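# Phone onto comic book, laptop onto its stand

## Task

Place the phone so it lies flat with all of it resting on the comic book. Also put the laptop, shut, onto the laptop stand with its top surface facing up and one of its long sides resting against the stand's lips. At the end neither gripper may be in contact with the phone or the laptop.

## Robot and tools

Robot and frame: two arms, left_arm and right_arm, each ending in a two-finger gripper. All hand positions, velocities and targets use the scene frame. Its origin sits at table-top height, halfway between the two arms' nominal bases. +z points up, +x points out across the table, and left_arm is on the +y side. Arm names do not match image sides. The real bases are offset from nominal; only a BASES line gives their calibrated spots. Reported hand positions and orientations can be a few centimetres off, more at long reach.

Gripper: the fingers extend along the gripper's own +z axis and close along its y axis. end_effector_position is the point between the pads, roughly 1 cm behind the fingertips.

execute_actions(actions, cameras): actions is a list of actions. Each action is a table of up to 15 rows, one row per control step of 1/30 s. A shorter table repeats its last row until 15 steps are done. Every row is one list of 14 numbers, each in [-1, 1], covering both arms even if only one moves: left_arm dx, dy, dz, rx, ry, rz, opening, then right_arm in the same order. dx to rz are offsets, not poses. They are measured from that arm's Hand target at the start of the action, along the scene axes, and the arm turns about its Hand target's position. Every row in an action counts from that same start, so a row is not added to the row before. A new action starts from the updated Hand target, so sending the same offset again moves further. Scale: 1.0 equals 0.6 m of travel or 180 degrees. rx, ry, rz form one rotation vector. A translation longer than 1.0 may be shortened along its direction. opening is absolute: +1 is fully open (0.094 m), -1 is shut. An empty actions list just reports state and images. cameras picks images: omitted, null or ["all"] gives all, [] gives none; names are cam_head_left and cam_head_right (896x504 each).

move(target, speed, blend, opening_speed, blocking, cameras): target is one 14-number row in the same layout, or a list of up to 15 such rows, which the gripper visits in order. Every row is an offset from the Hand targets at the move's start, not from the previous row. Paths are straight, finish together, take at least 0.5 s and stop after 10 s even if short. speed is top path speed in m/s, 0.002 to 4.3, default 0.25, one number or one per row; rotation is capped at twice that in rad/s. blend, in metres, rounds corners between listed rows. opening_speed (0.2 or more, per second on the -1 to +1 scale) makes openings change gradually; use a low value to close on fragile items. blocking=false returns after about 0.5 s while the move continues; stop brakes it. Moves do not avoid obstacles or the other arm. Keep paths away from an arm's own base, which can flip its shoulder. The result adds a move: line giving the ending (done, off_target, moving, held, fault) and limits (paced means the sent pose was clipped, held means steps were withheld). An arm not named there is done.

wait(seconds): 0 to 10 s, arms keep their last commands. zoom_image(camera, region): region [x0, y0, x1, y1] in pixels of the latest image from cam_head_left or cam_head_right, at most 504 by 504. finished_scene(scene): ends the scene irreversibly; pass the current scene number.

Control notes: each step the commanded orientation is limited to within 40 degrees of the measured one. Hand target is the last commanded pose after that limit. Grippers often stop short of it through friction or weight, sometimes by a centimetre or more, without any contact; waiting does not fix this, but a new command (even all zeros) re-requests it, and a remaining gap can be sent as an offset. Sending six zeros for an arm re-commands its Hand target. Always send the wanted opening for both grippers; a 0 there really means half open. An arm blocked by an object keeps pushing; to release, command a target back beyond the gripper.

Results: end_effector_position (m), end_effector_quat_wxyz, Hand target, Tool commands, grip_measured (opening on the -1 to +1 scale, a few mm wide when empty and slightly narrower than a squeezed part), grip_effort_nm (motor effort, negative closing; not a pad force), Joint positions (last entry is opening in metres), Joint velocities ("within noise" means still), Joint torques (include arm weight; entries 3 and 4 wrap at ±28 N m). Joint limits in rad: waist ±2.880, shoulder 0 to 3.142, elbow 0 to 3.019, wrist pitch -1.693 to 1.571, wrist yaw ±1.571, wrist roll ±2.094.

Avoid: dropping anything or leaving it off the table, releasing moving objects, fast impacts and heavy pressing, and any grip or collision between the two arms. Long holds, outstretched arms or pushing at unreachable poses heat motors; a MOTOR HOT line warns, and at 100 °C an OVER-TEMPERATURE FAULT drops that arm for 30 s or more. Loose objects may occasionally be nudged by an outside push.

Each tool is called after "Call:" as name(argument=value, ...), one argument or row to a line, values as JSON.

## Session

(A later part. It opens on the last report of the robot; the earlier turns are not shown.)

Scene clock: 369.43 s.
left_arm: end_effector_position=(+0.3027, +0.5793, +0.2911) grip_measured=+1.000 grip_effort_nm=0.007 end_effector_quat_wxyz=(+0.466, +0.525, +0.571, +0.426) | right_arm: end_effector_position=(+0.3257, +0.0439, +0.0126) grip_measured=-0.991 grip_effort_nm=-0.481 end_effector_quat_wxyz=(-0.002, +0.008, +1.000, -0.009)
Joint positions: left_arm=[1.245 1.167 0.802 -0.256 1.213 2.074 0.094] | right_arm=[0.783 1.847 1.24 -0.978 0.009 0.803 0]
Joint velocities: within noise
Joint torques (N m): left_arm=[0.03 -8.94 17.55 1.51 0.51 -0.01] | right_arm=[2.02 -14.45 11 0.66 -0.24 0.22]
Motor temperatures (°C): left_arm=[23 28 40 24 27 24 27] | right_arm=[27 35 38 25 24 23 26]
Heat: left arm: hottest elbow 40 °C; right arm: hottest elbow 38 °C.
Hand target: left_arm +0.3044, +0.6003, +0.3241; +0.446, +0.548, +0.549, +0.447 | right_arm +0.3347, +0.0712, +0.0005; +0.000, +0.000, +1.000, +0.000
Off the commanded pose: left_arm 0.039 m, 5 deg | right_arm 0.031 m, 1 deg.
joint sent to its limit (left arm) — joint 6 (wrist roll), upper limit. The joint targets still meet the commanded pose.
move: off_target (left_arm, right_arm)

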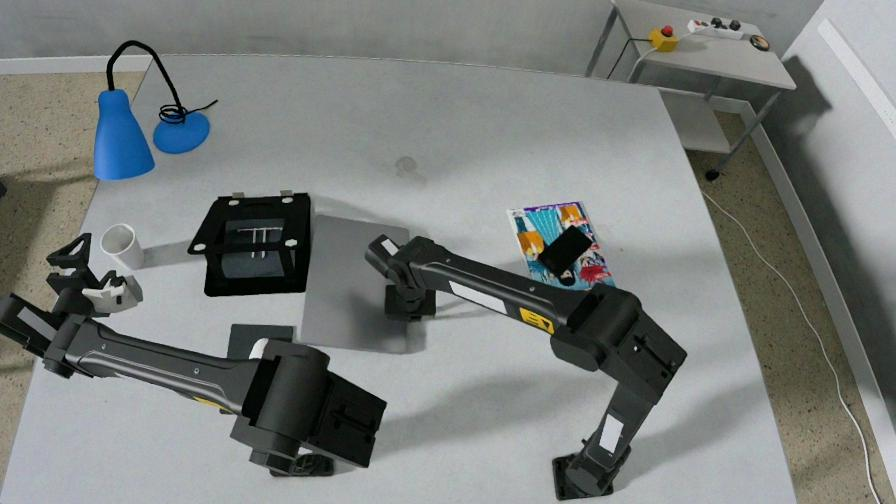

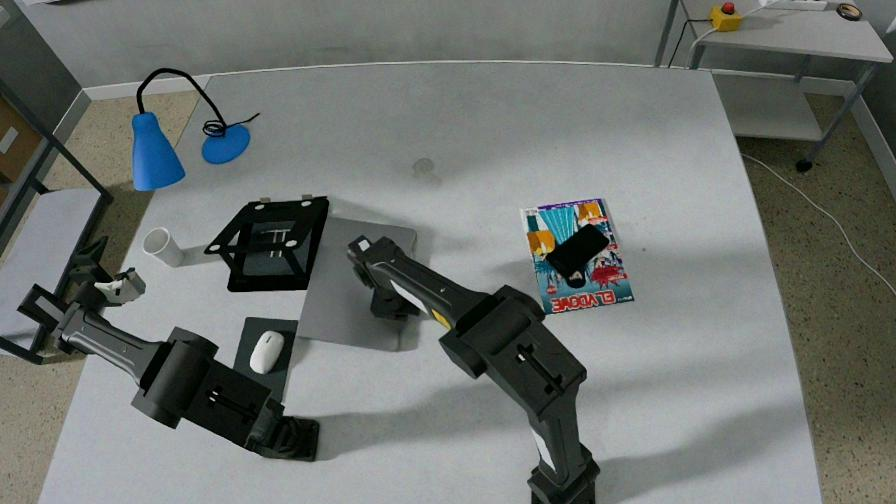

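Call:
move(
  target=[
    [0,0,0,0,0,0,1, -0.03,-0.15,0.02,0,0,0,-1],
    [0,-0.1,-0.05,-0.1,0.1,0.13,1, -0.05,-0.45,0.35,0,0,0,-1],
    [-0.11,-0.355,-0.2,-0.337,0.336,0.413,-1, -0.05,-0.6,0.4,0,0,0,-1],
  ],
  speed=[0.15,0.35,0.3],
)

Call:
zoom_image(
  camera="cam_head_left",
  region=[200, 200, 450, 400],
)

Call:
zoom_image(
  camera="cam_head_right",
  region=[200, 200, 450, 400],
)

Scene clock: 386.67 s.
left_arm: end_effector_position=(+0.2195, +0.3786, +0.1783) grip_measured=-0.978 grip_effort_nm=-0.901 end_effector_quat_wxyz=(-0.021, -0.004, +1.000, -0.016) | right_arm: end_effector_position=(+0.2894, -0.2860, +0.2124) grip_measured=-0.991 grip_effort_nm=-0.481 end_effector_quat_wxyz=(-0.033, -0.002, +0.999, -0.004)
Joint positions: left_arm=[0.598 0.983 0.827 -1.467 0.001 0.619 0.001] | right_arm=[0.071 1.224 1.088 -1.501 0.003 0.072 0]
Joint velocities: within noise
Joint torques (N m): left_arm=[-2.61 -5.19 17.1 -0.08 0.08 -0.03] | right_arm=[-0.44 -11.28 12.66 -0.29 -0.03 0.09]
Motor temperatures (°C): left_arm=[23 27 42 24 27 24 26] | right_arm=[27 35 39 25 24 23 26]
Heat: left arm: hottest elbow 42 °C; right arm: hottest elbow 39 °C.
Hand target: left_arm +0.2384, +0.3873, +0.2041; +0.000, +0.000, +1.000, +0.000 | right_arm +0.3048, -0.2888, +0.2404; +0.000, +0.000, +1.000, +0.000
Off the commanded pose: left_arm 0.033 m, 3 deg | right_arm 0.032 m, 4 deg.
move: off_target (left_arm, right_arm); target 3's new opening was sent with left_arm's hand 0.033 m and 3 deg from that target

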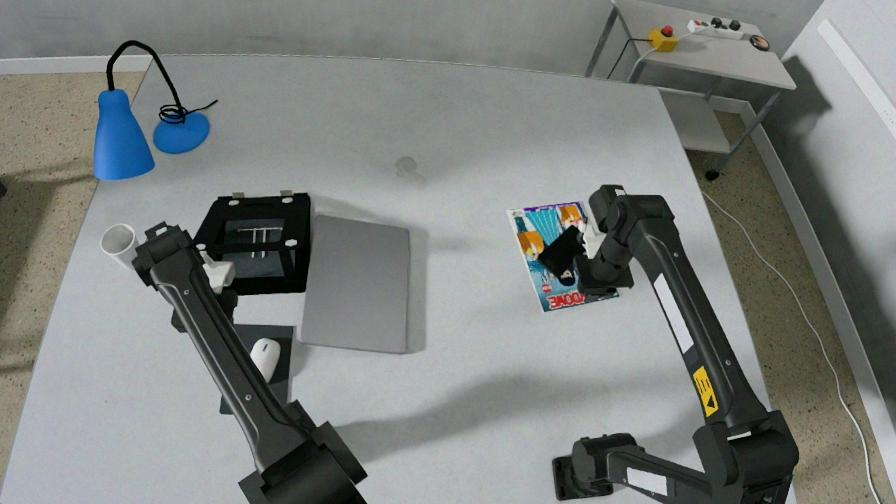

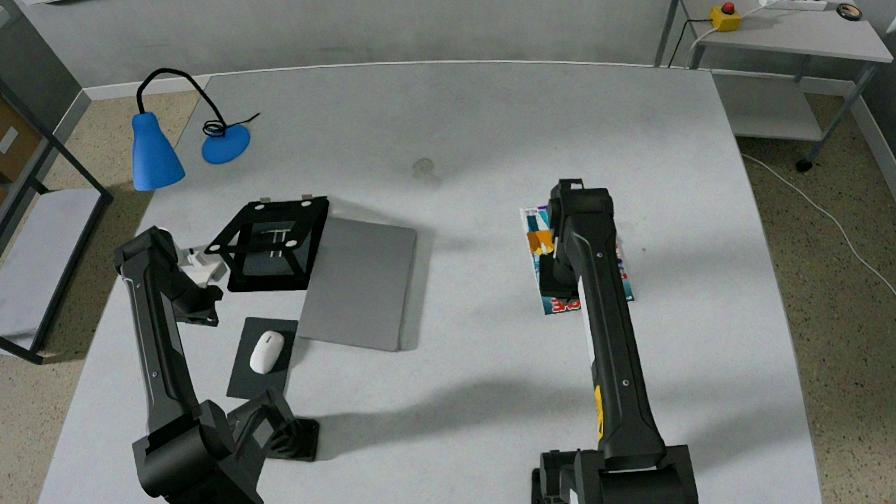

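Scaled by 2.016.

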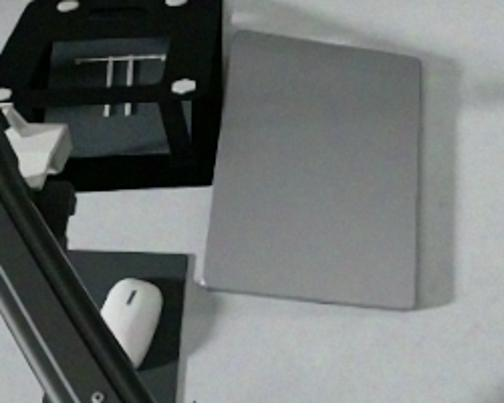

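Scaled by 2.016.

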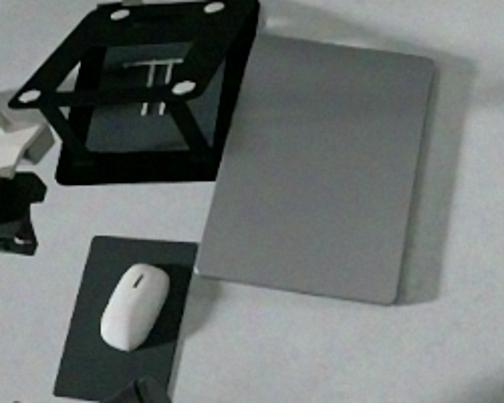

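Call:
move(
  target=[
    [-0.055,-0.028,-0.1,0,0,0,-1, -0.05,-0.1,0.1,0,0,0,-1],
    [-0.055,-0.028,-0.27,0,0,0,-1, -0.1,-0.2,0.1,0,0,0,-1],
  ],
  speed=[0.2,0.12],
)

Call:
zoom_image(
  camera="cam_head_left",
  region=[200, 200, 450, 400],
)

Call:
zoom_image(
  camera="cam_head_right",
  region=[200, 200, 450, 400],
)

Scene clock: 396.10 s.
left_arm: end_effector_position=(+0.2077, +0.3700, +0.0471) grip_measured=-0.981 grip_effort_nm=-0.994 end_effector_quat_wxyz=(+0.003, -0.001, +1.000, +0.002) | right_arm: end_effector_position=(+0.2436, -0.4046, +0.2842) grip_measured=-0.991 grip_effort_nm=-0.481 end_effector_quat_wxyz=(-0.011, -0.002, +1.000, +0.002)
Joint positions: left_arm=[0.598 1.045 0.496 -1.015 0.001 0.625 0.001] | right_arm=[-0.339 1.107 1.186 -1.672 0.002 -0.338 0]
Joint velocities: within noise
Joint torques (N m): left_arm=[-0.67 -4.42 8.12 0.85 0.03 0.04] | right_arm=[-0.44 -9.11 10.66 -0.23 -0.06 0.07]
Motor temperatures (°C): left_arm=[23 27 41 24 27 24 27] | right_arm=[27 34 41 25 24 23 26]
Heat: left arm: hottest elbow 41 °C; right arm: hottest elbow 41 °C.
Hand target: left_arm +0.2055, +0.3706, +0.0422; +0.001, +0.000, +1.000, +0.000 | right_arm +0.2447, -0.4087, +0.3005; +0.000, +0.000, +1.000, +0.000
Off the commanded pose: left_arm 0.006 m, 0 deg | right_arm 0.017 m, 1 deg.
joint sent to its limit (right arm) — joint 4 (wrist pitch), lower limit. The joint targets still meet the commanded pose.
move: off_target (right_arm)

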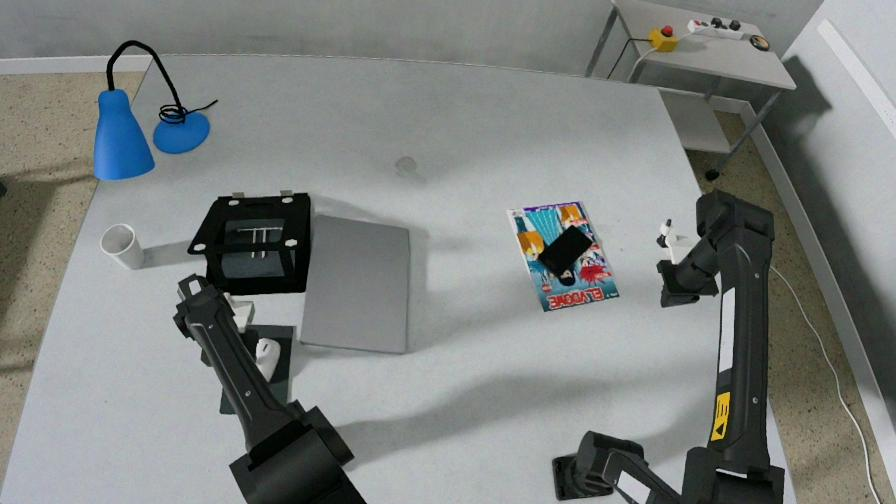

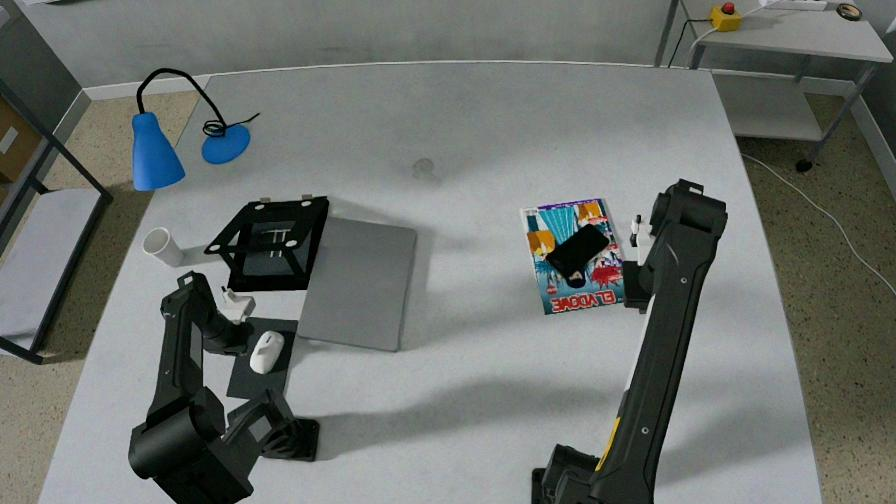

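Scaled by 2.016.

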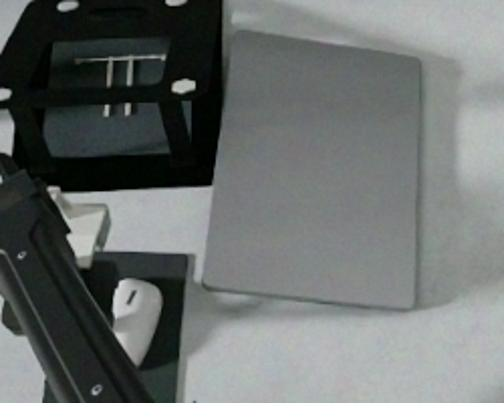

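Scaled by 2.016.

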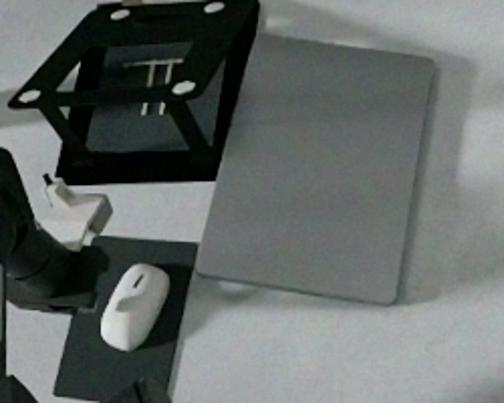

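Call:
move(
  target=[
    [0.07,0,0.02,0,0,0,-1, 0,0,0,0,0,0,-1],
    [0.07,0,-0.06,0,0,0,-1, 0,0,0,0,0,0,-1],
  ],
  speed=[0.2,0.1],
)

Call:
zoom_image(
  camera="cam_head_left",
  region=[200, 200, 450, 400],
)

Call:
zoom_image(
  camera="cam_head_right",
  region=[200, 240, 330, 370],
)

Scene clock: 400.93 s.
left_arm: end_effector_position=(+0.2402, +0.3705, +0.0092) grip_measured=-0.981 grip_effort_nm=-0.989 end_effector_quat_wxyz=(-0.005, -0.004, +1.000, -0.004) | right_arm: end_effector_position=(+0.2436, -0.4046, +0.2842) grip_measured=-0.991 grip_effort_nm=-0.481 end_effector_quat_wxyz=(-0.011, -0.003, +1.000, +0.002)
Joint positions: left_arm=[0.522 1.245 0.511 -0.849 0.002 0.544 0.001] | right_arm=[-0.339 1.107 1.186 -1.672 0.002 -0.338 0]
Joint velocities: within noise
Joint torques (N m): left_arm=[-2.96 -6.53 8.01 1.11 0.01 -0.05] | right_arm=[-0.38 -9.11 10.67 -0.24 -0.06 0.09]
Motor temperatures (°C): left_arm=[23 27 40 24 27 24 27] | right_arm=[27 34 41 25 24 23 26]
Heat: left arm: hottest elbow 40 °C; right arm: hottest elbow 41 °C.
Hand target: left_arm +0.2473, +0.3706, +0.0061; +0.000, +0.000, +1.000, +0.000 | right_arm +0.2447, -0.4087, +0.3005; +0.000, +0.000, +1.000, +0.000
Off the commanded pose: left_arm 0.008 m, 1 deg | right_arm 0.017 m, 1 deg.
joint sent to its limit (right arm) — joint 4 (wrist pitch), lower limit. The joint targets still meet the commanded pose.
move: off_target (right_arm)

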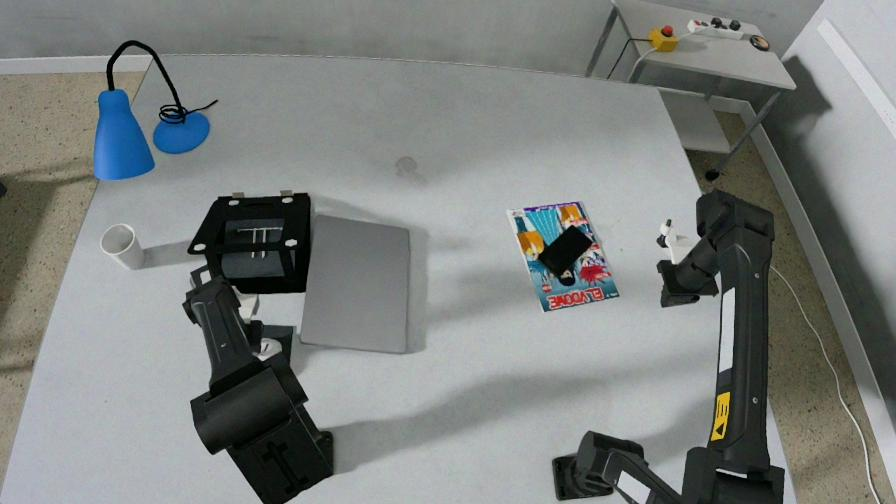

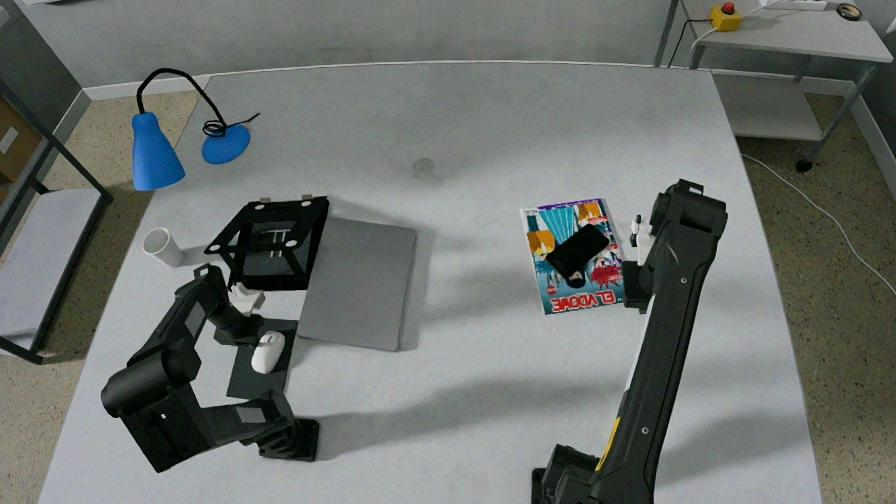

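Scaled by 2.016.

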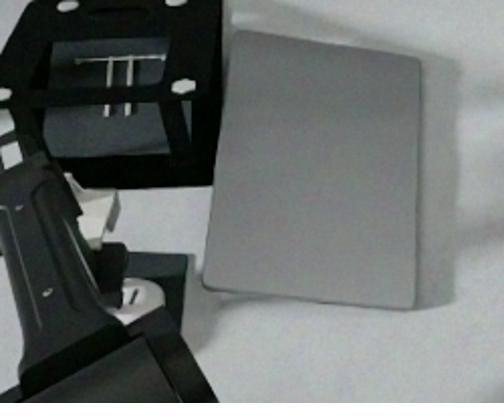

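Scaled by 3.877.

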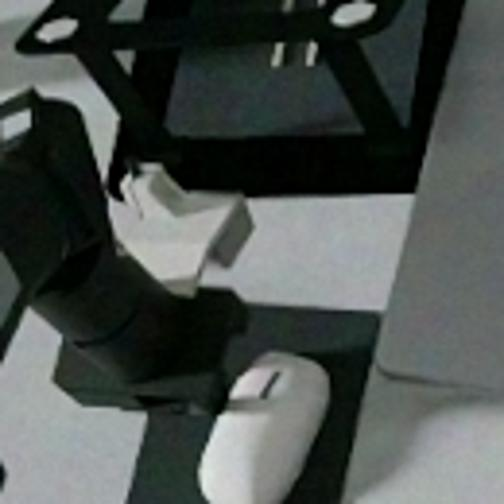

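Call:
move(
  target=[
    [0.0,0,0.06,0,0,0,-1, 0,0,0,0,0,0,-1],
    [0.075,-0.06,0.06,0,0,0,-1, 0,0,0,0,0,0,-1],
    [0.075,-0.06,-0.01,0,0,0,-1, 0,0,0,0,0,0,-1],
  ],
  speed=[0.2,0.2,0.1],
)

Call:
zoom_image(
  camera="cam_head_right",
  region=[200, 240, 330, 370],
)

Call:
zoom_image(
  camera="cam_head_left",
  region=[200, 240, 330, 370],
)

Scene clock: 408.87 s.
left_arm: end_effector_position=(+0.2787, +0.3329, +0.0088) grip_measured=-0.981 grip_effort_nm=-0.994 end_effector_quat_wxyz=(-0.010, -0.003, +1.000, -0.006) | right_arm: end_effector_position=(+0.2436, -0.4046, +0.2842) grip_measured=-0.991 grip_effort_nm=-0.486 end_effector_quat_wxyz=(-0.011, -0.003, +1.000, +0.003)
Joint positions: left_arm=[0.325 1.309 0.563 -0.849 0.005 0.349 0.001] | right_arm=[-0.339 1.107 1.186 -1.672 0.002 -0.338 0]
Joint velocities: within noise
Joint torques (N m): left_arm=[-2.37 -5.71 8.31 2.28 -0.14 -0.1] | right_arm=[-0.44 -9.11 10.67 -0.21 -0.06 0.09]
Motor temperatures (°C): left_arm=[23 27 39 24 27 24 27] | right_arm=[27 34 42 25 24 23 26]
Heat: left arm: hottest elbow 39 °C; right arm: hottest elbow 42 °C.
Hand target: left_arm +0.2923, +0.3346, +0.0001; +0.000, +0.000, +1.000, +0.000 | right_arm +0.2448, -0.4087, +0.3005; +0.000, +0.000, +1.000, +0.000
Off the commanded pose: left_arm 0.016 m, 1 deg | right_arm 0.017 m, 1 deg.
joint sent to its limit (right arm) — joint 4 (wrist pitch), lower limit. The joint targets still meet the commanded pose.
move: off_target (left_arm, right_arm)

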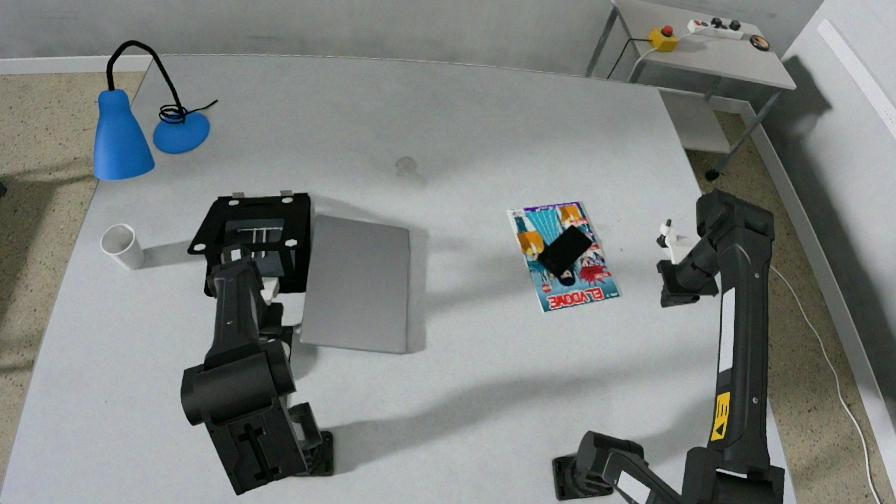

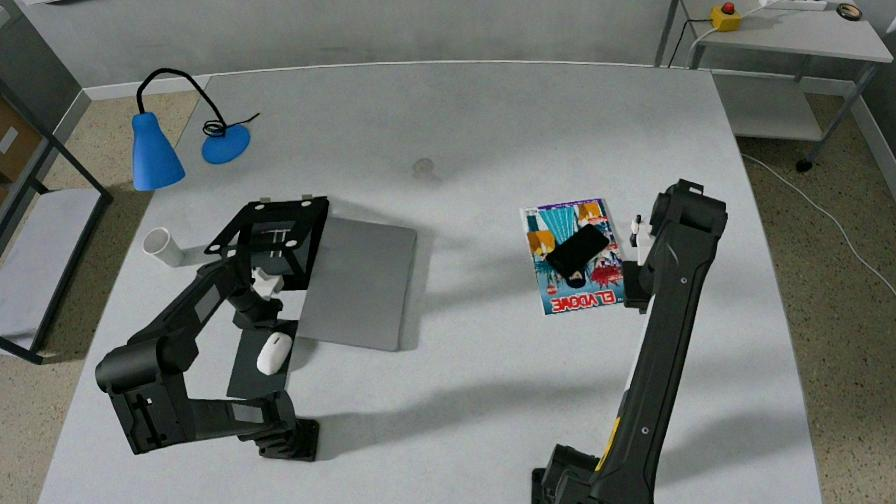

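Scaled by 3.877.

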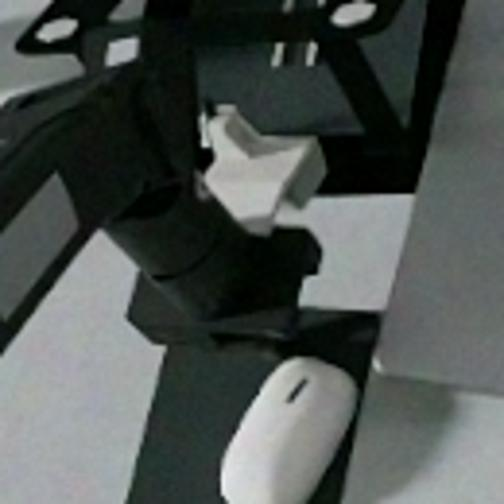

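Scaled by 3.877.

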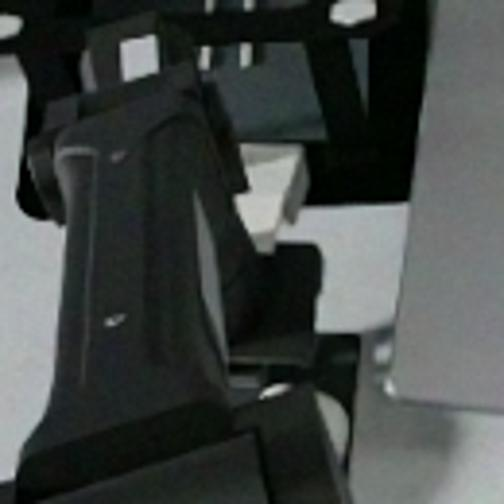

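Call:
move(
  target=[
    [0.0,-0.1,0.0,0,0,0,-1, 0,0,0,0,0,0,-1],
    [0.01,-0.27,0,0,0,0,-1, 0,0,0,0,0,0,-1],
  ],
  speed=[0.15,0.1],
)

Call:
zoom_image(
  camera="cam_head_right",
  region=[220, 200, 470, 400],
)

Call:
zoom_image(
  camera="cam_head_left",
  region=[220, 200, 470, 400],
)

Scene clock: 415.30 s.
left_arm: end_effector_position=(+0.2973, +0.1854, +0.0091) grip_measured=-0.981 grip_effort_nm=-0.979 end_effector_quat_wxyz=(+0.009, -0.014, +1.000, +0.006) | right_arm: end_effector_position=(+0.2435, -0.4047, +0.2842) grip_measured=-0.991 grip_effort_nm=-0.486 end_effector_quat_wxyz=(-0.011, -0.002, +1.000, +0.003)
Joint positions: left_arm=[-0.249 1.305 0.561 -0.811 -0.016 -0.247 0.001] | right_arm=[-0.339 1.107 1.186 -1.672 0.002 -0.338 0]
Joint velocities: within noise
Joint torques (N m): left_arm=[-3.84 -4.95 8.64 1.21 0.55 -0.04] | right_arm=[-0.44 -9.17 10.65 -0.23 -0.05 0.08]
Motor temperatures (°C): left_arm=[23 27 38 24 27 24 28] | right_arm=[27 33 42 25 24 23 26]
Heat: left arm: hottest elbow 38 °C; right arm: hottest elbow 42 °C.
Hand target: left_arm +0.2984, +0.1726, +0.0002; +0.000, +0.000, +1.000, +0.000 | right_arm +0.2447, -0.4088, +0.3005; +0.000, +0.000, +1.000, +0.000
Off the commanded pose: left_arm 0.016 m, 2 deg | right_arm 0.017 m, 1 deg.
joint sent to its limit (right arm) — joint 4 (wrist pitch), lower limit. The joint targets still meet the commanded pose.
move: off_target (left_arm, right_arm)

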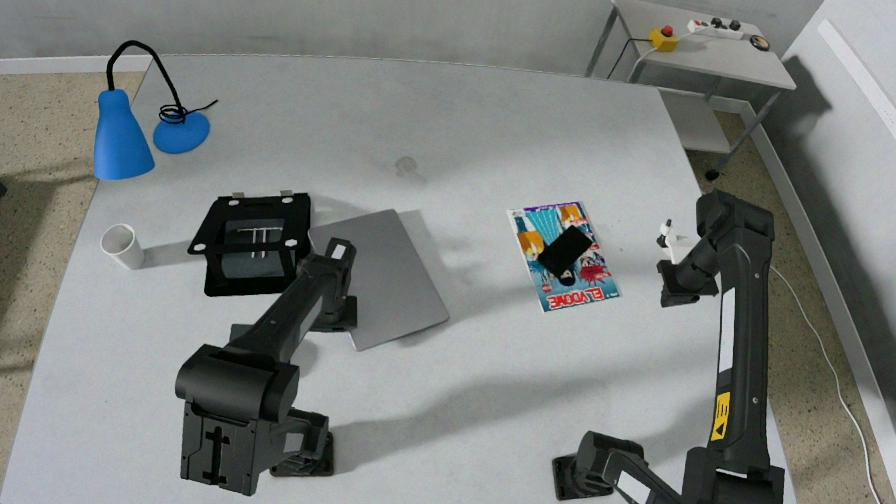

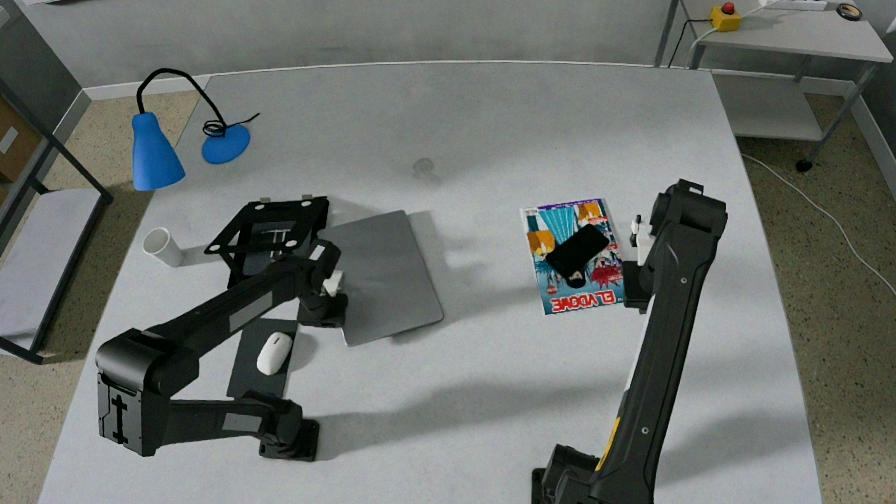

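Scaled by 2.016.

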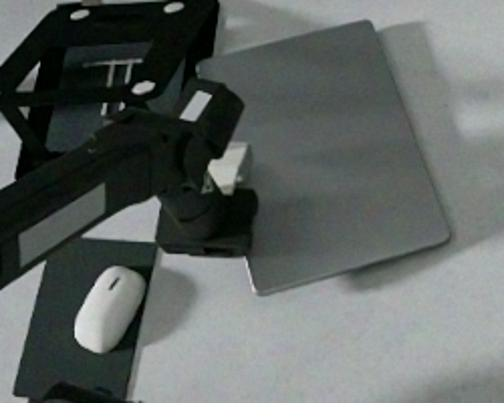

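Scaled by 2.016.

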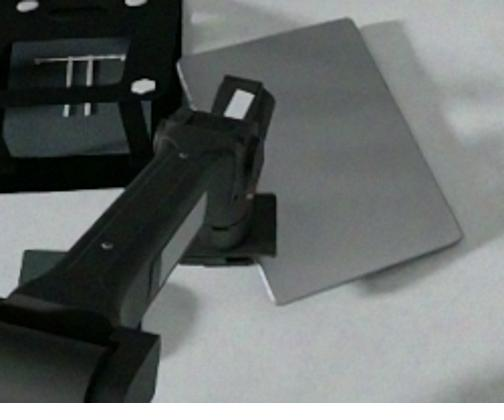

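Call:
move(
  target=[
    [0.05,-0.12,0.0,0,0,0,-1, 0,0,0,0,0,0,-1],
    [0.12,-0.22,0,0,0,0,-1, 0,0,0,0,0,0,-1],
  ],
  speed=0.1,
  blend=[0.03,0],
)

Call:
zoom_image(
  camera="cam_head_left",
  region=[260, 180, 510, 380],
)

Scene clock: 421.47 s.
left_arm: end_effector_position=(+0.3525, +0.0595, +0.0099) grip_measured=-0.981 grip_effort_nm=-0.984 end_effector_quat_wxyz=(-0.004, -0.003, +1.000, +0.006) | right_arm: end_effector_position=(+0.2435, -0.4047, +0.2842) grip_measured=-0.991 grip_effort_nm=-0.481 end_effector_quat_wxyz=(-0.011, -0.002, +1.000, +0.003)
Joint positions: left_arm=[-0.548 1.566 0.84 -0.857 -0.006 -0.525 0.001] | right_arm=[-0.339 1.107 1.186 -1.672 0.002 -0.338 0]
Joint velocities: within noise
Joint torques (N m): left_arm=[-2.84 -7.71 12.25 1.48 0.18 -0.07] | right_arm=[-0.44 -9.23 10.69 -0.24 -0.06 0.09]
Motor temperatures (°C): left_arm=[23 27 38 24 27 24 28] | right_arm=[27 33 42 25 24 23 26]
Heat: left arm: hottest elbow 38 °C; right arm: hottest elbow 42 °C.
Hand target: left_arm +0.3704, +0.0405, +0.0001; +0.000, +0.000, +1.000, +0.000 | right_arm +0.2447, -0.4088, +0.3005; +0.000, +0.000, +1.000, +0.000
Off the commanded pose: left_arm 0.028 m, 1 deg | right_arm 0.017 m, 1 deg.
joint sent to its limit (right arm) — joint 4 (wrist pitch), lower limit. The joint targets still meet the commanded pose.
move: off_target (left_arm, right_arm)

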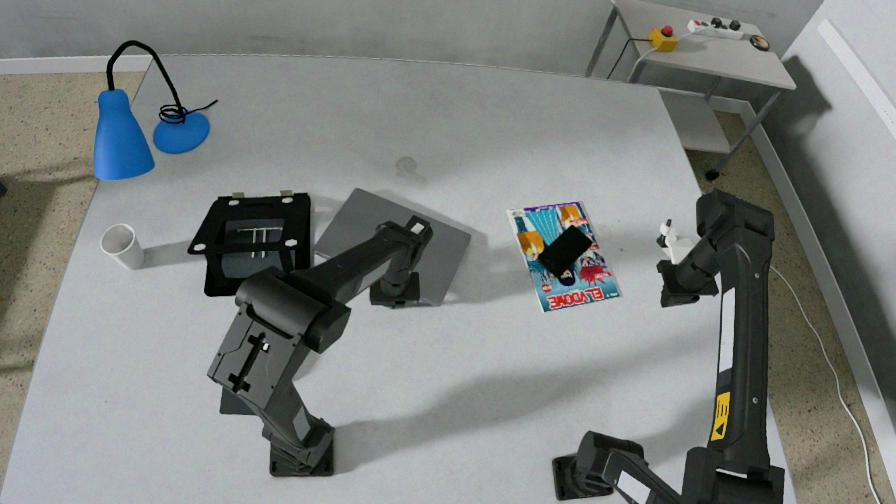

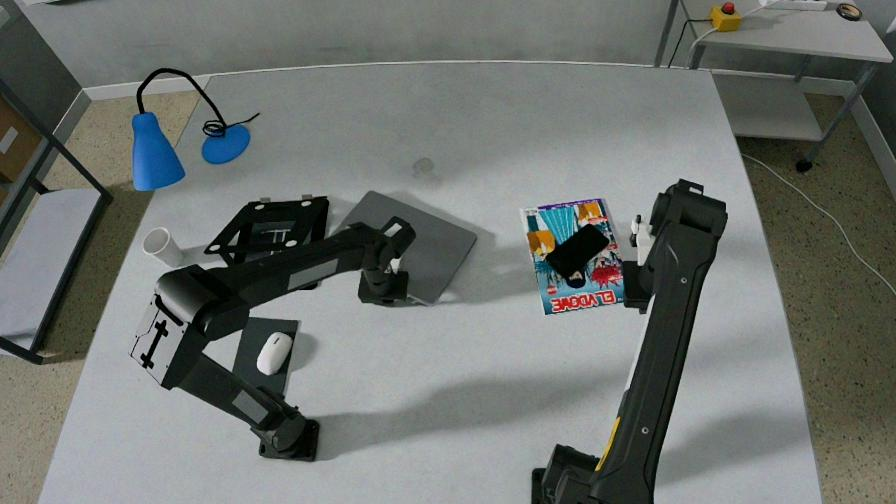

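Scaled by 2.016.

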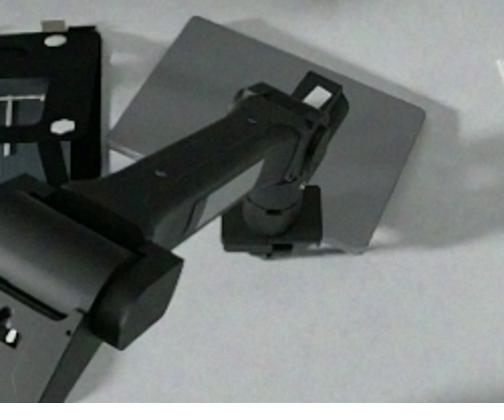

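Call:
move(
  target=[
    [-0.05,-0.03,0.02,0,0,0,-1, 0,0,0,0,0,0,-1],
    [-0.06,0,0.3,0,0,0,-1, 0,0,0,0,0,0,-1],
    [-0.083,0.224,0.333,0.286,-0.409,-0.501,1, 0,0,0,0,0,0,-1],
  ],
  speed=[0.1,0.25,0.3],
)

Call:
zoom_image(
  camera="cam_head_left",
  region=[260, 180, 510, 380],
)

Call:
zoom_image(
  camera="cam_head_right",
  region=[260, 180, 510, 380],
)

Scene clock: 440.17 s.
left_arm: end_effector_position=(+0.3189, +0.1711, +0.2031) grip_measured=+0.997 grip_effort_nm=0.134 end_effector_quat_wxyz=(+0.520, +0.637, +0.444, +0.356) | right_arm: end_effector_position=(+0.2435, -0.4047, +0.2842) grip_measured=-0.991 grip_effort_nm=-0.481 end_effector_quat_wxyz=(-0.011, -0.003, +1.000, +0.003)
Joint positions: left_arm=[-0.116 0.305 0.161 -0.071 0.269 1.62 0.094] | right_arm=[-0.339 1.107 1.186 -1.672 0.002 -0.339 0]
Joint velocities: within noise
Joint torques (N m): left_arm=[-0.97 0.73 10.89 2.58 0.13 0.04] | right_arm=[-0.44 -9.17 10.66 -0.24 -0.06 0.09]
Motor temperatures (°C): left_arm=[23 27 37 24 27 24 28] | right_arm=[27 33 43 25 24 23 26]
Heat: left arm: hottest elbow 37 °C; right arm: hottest elbow 43 °C.
Hand target: left_arm +0.3206, +0.1749, +0.2000; +0.518, +0.635, +0.444, +0.362 | right_arm +0.2447, -0.4088, +0.3005; +0.000, +0.000, +1.000, +0.000
Off the commanded pose: left_arm 0.005 m, 1 deg | right_arm 0.017 m, 1 deg.
joint sent to its limit (right arm) — joint 4 (wrist pitch), lower limit. The joint targets still meet the commanded pose.
move: off_target (right_arm)

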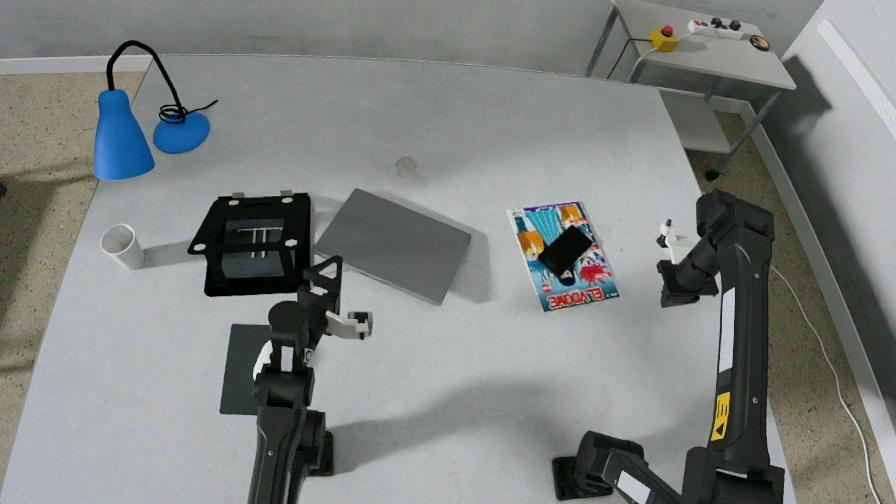

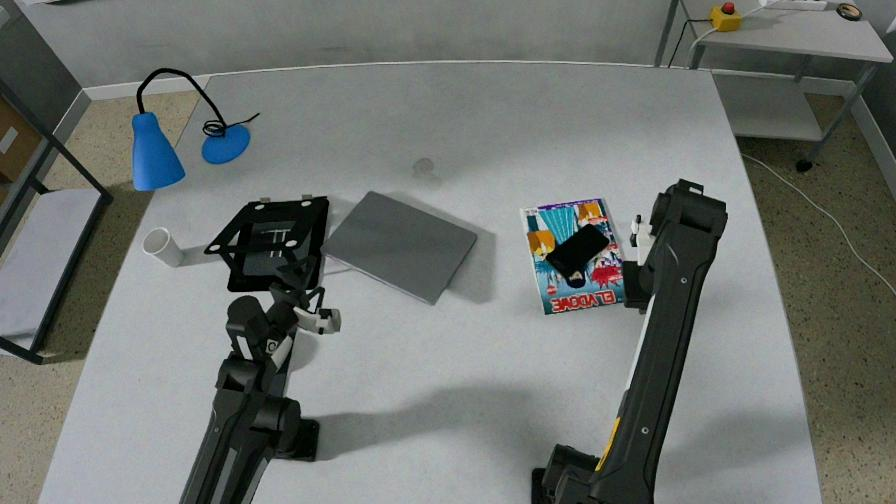

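Scaled by 2.016.

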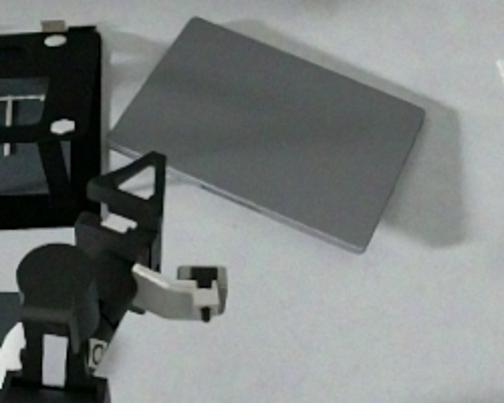

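Scaled by 2.016.

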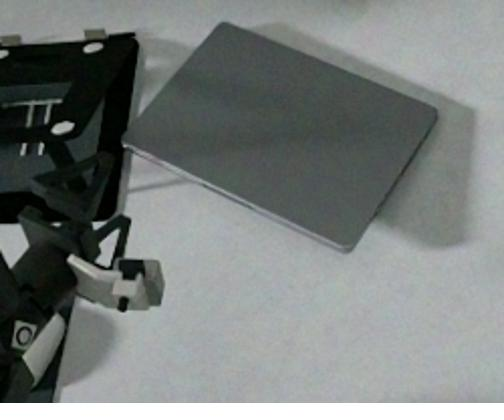

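Call:
zoom_image(
  camera="cam_head_right",
  region=[315, 240, 445, 310],
)

Call:
zoom_image(
  camera="cam_head_left",
  region=[310, 240, 450, 310],
)

Scaled by 3.877.

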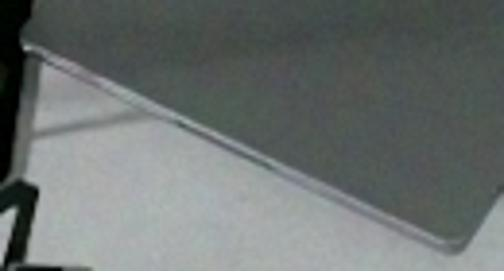

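Scaled by 3.600.

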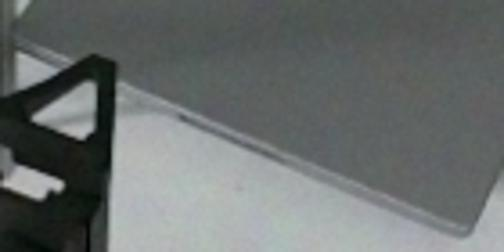

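Call:
move(
  target=[0.017,-0.007,-0.22,0,0,0,1, 0,0,0,0,0,0,-1],
  speed=0.15,
)

Call:
zoom_image(
  camera="cam_head_left",
  region=[260, 220, 440, 360],
)

Call:
zoom_image(
  camera="cam_head_right",
  region=[260, 220, 440, 360],
)

Scene clock: 447.20 s.
left_arm: end_effector_position=(+0.3147, +0.1727, +0.1457) grip_measured=+0.998 grip_effort_nm=0.134 end_effector_quat_wxyz=(+0.510, +0.642, +0.453, +0.349) | right_arm: end_effector_position=(+0.2435, -0.4047, +0.2842) grip_measured=-0.991 grip_effort_nm=-0.481 end_effector_quat_wxyz=(-0.011, -0.003, +1.000, +0.003)
Joint positions: left_arm=[-0.116 0.399 0.035 0.116 0.262 1.621 0.094] | right_arm=[-0.339 1.107 1.186 -1.672 0.002 -0.339 0]
Joint velocities: within noise
Joint torques (N m): left_arm=[-1.38 -0.56 12.88 1.39 0.1 -0.08] | right_arm=[-0.38 -9.11 10.63 -0.23 -0.05 0.09]
Motor temperatures (°C): left_arm=[23 27 37 24 27 24 28] | right_arm=[27 33 43 25 24 23 26]
Heat: left arm: hottest elbow 37 °C; right arm: hottest elbow 43 °C.
Hand target: left_arm +0.3167, +0.1723, +0.1550; +0.515, +0.639, +0.449, +0.353 (not the last commanded pose) | right_arm +0.2446, -0.4087, +0.3002; +0.003, +0.000, +1.000, -0.001
Off the commanded pose: left_arm 0.079 m, 2 deg | right_arm 0.017 m, 1 deg.
joint sent to its limit (right arm) — joint 4 (wrist pitch), lower limit.
move: held (left_arm; a check stopped the path), off_target (right_arm; braked when a check withheld steps of left_arm); limits=held
pose unreachable (left arm): on one or more control steps of this call, first in action 0 (counted from 0), this arm could not follow its commanded pose, so it was not sent that pose on those steps. It may still have moved: this result reports where it is.
cause: moving toward the commanded pose would bring two parts of the arm too close to each other (its shoulder (the part past joint 1) and its forearm (the part past joint 3), with joints 2 (shoulder) and 3 (elbow) between them).

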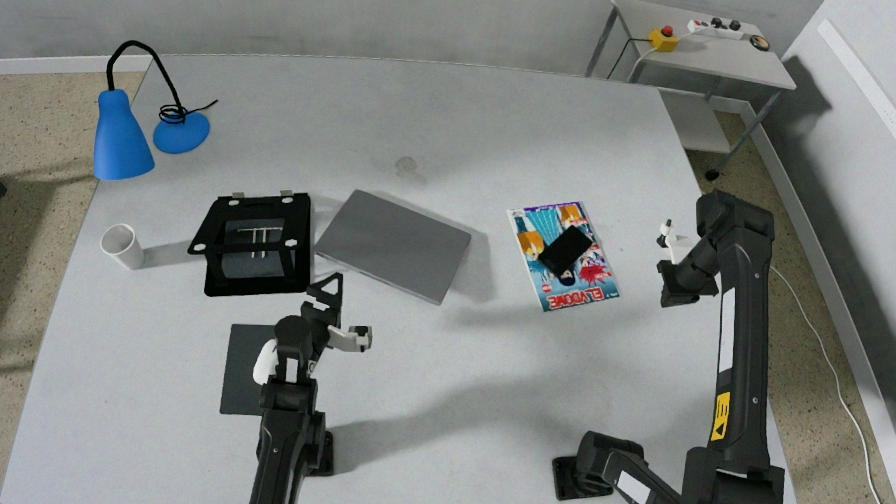

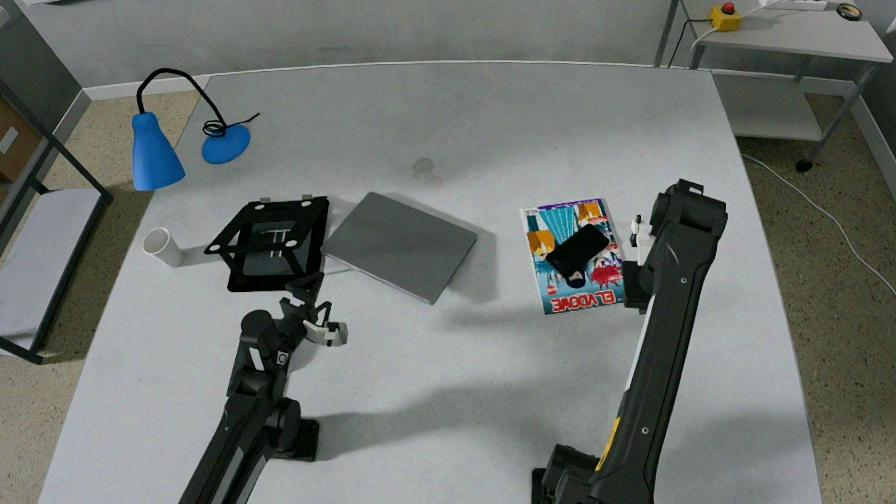

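Scaled by 2.800.

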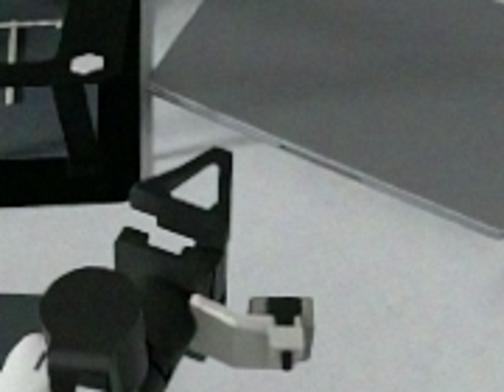

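Scaled by 2.800.

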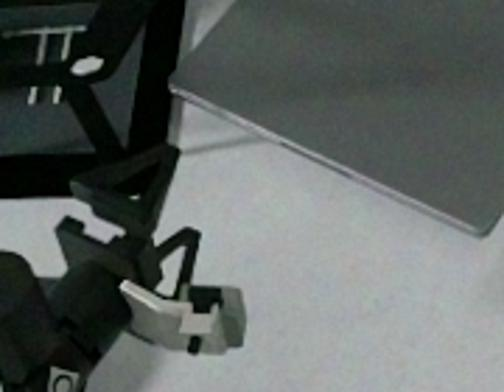

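Call:
move(
  target=[
    [-0.03,0.03,0.13,0,0,0,1, 0,0,0,0,0,0,-1],
    [-0.01,-0.22,0.05,-0.286,0.409,0.501,-1, 0,0,0,0,0,0,-1],
    [-0.01,-0.22,-0.245,-0.286,0.409,0.501,-1, 0,0,0,0,0,0,-1],
  ],
  speed=[0.2,0.3,0.15],
)

Call:
zoom_image(
  camera="cam_head_left",
  region=[320, 240, 500, 380],
)

Call:
zoom_image(
  camera="cam_head_right",
  region=[320, 240, 500, 380],
)

Scene clock: 466.47 s.
left_arm: end_effector_position=(+0.3089, +0.0367, +0.0121) grip_measured=-0.981 grip_effort_nm=-0.994 end_effector_quat_wxyz=(+0.005, +0.006, +1.000, -0.010) | right_arm: end_effector_position=(+0.2435, -0.4047, +0.2842) grip_measured=-0.991 grip_effort_nm=-0.486 end_effector_quat_wxyz=(-0.011, -0.003, +1.000, +0.003)
Joint positions: left_arm=[-0.66 1.487 0.754 -0.819 0.01 -0.62 0.001] | right_arm=[-0.339 1.107 1.186 -1.672 0.002 -0.339 0]
Joint velocities: within noise
Joint torques (N m): left_arm=[-0.26 -10.4 7.27 0.98 0.07 -0.1] | right_arm=[-0.32 -9.17 10.62 -0.25 -0.05 0.09]
Motor temperatures (°C): left_arm=[23 27 38 24 27 24 27] | right_arm=[27 32 43 25 24 23 26]
Heat: left arm: hottest elbow 38 °C; right arm: hottest elbow 43 °C.
Hand target: left_arm +0.3107, +0.0404, +0.0080; +0.004, -0.005, +1.000, -0.011 | right_arm +0.2446, -0.4087, +0.3002; +0.003, +0.000, +1.000, -0.001
Off the commanded pose: left_arm 0.006 m, 1 deg | right_arm 0.017 m, 2 deg.
joint sent to its limit (right arm) — joint 4 (wrist pitch), lower limit. The joint targets still meet the commanded pose.
move: off_target (right_arm); target 2's new opening was sent with left_arm's hand 0.032 m and 3 deg from that target

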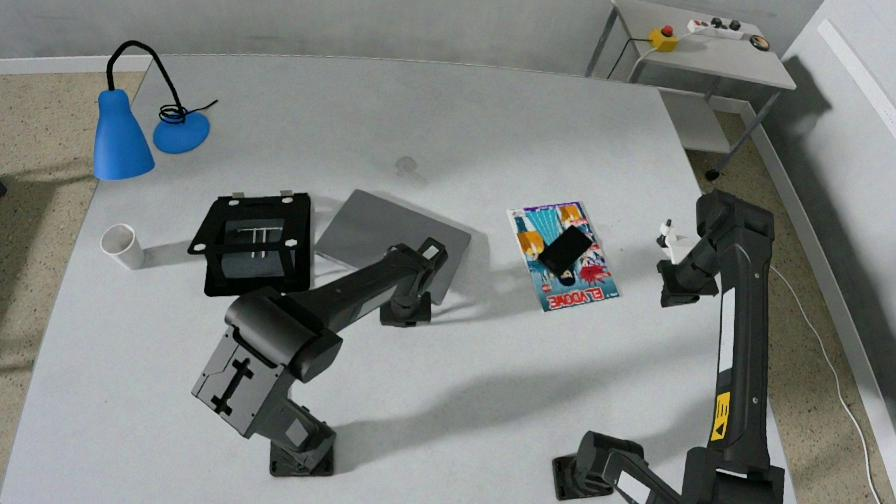

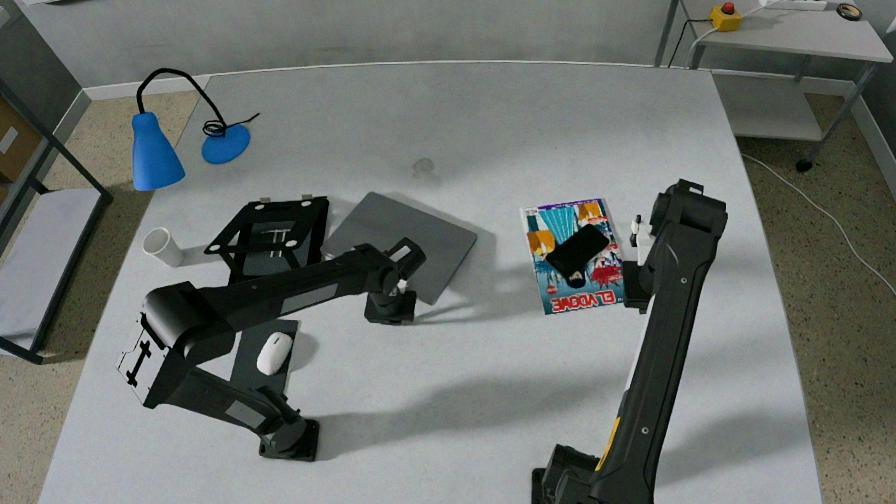

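Scaled by 2.800.

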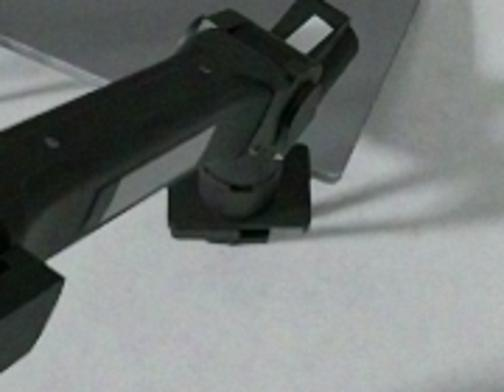

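Scaled by 2.800.

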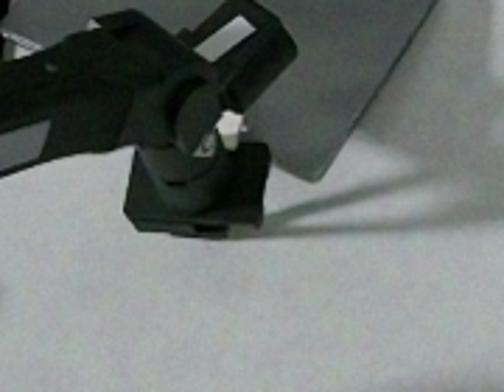

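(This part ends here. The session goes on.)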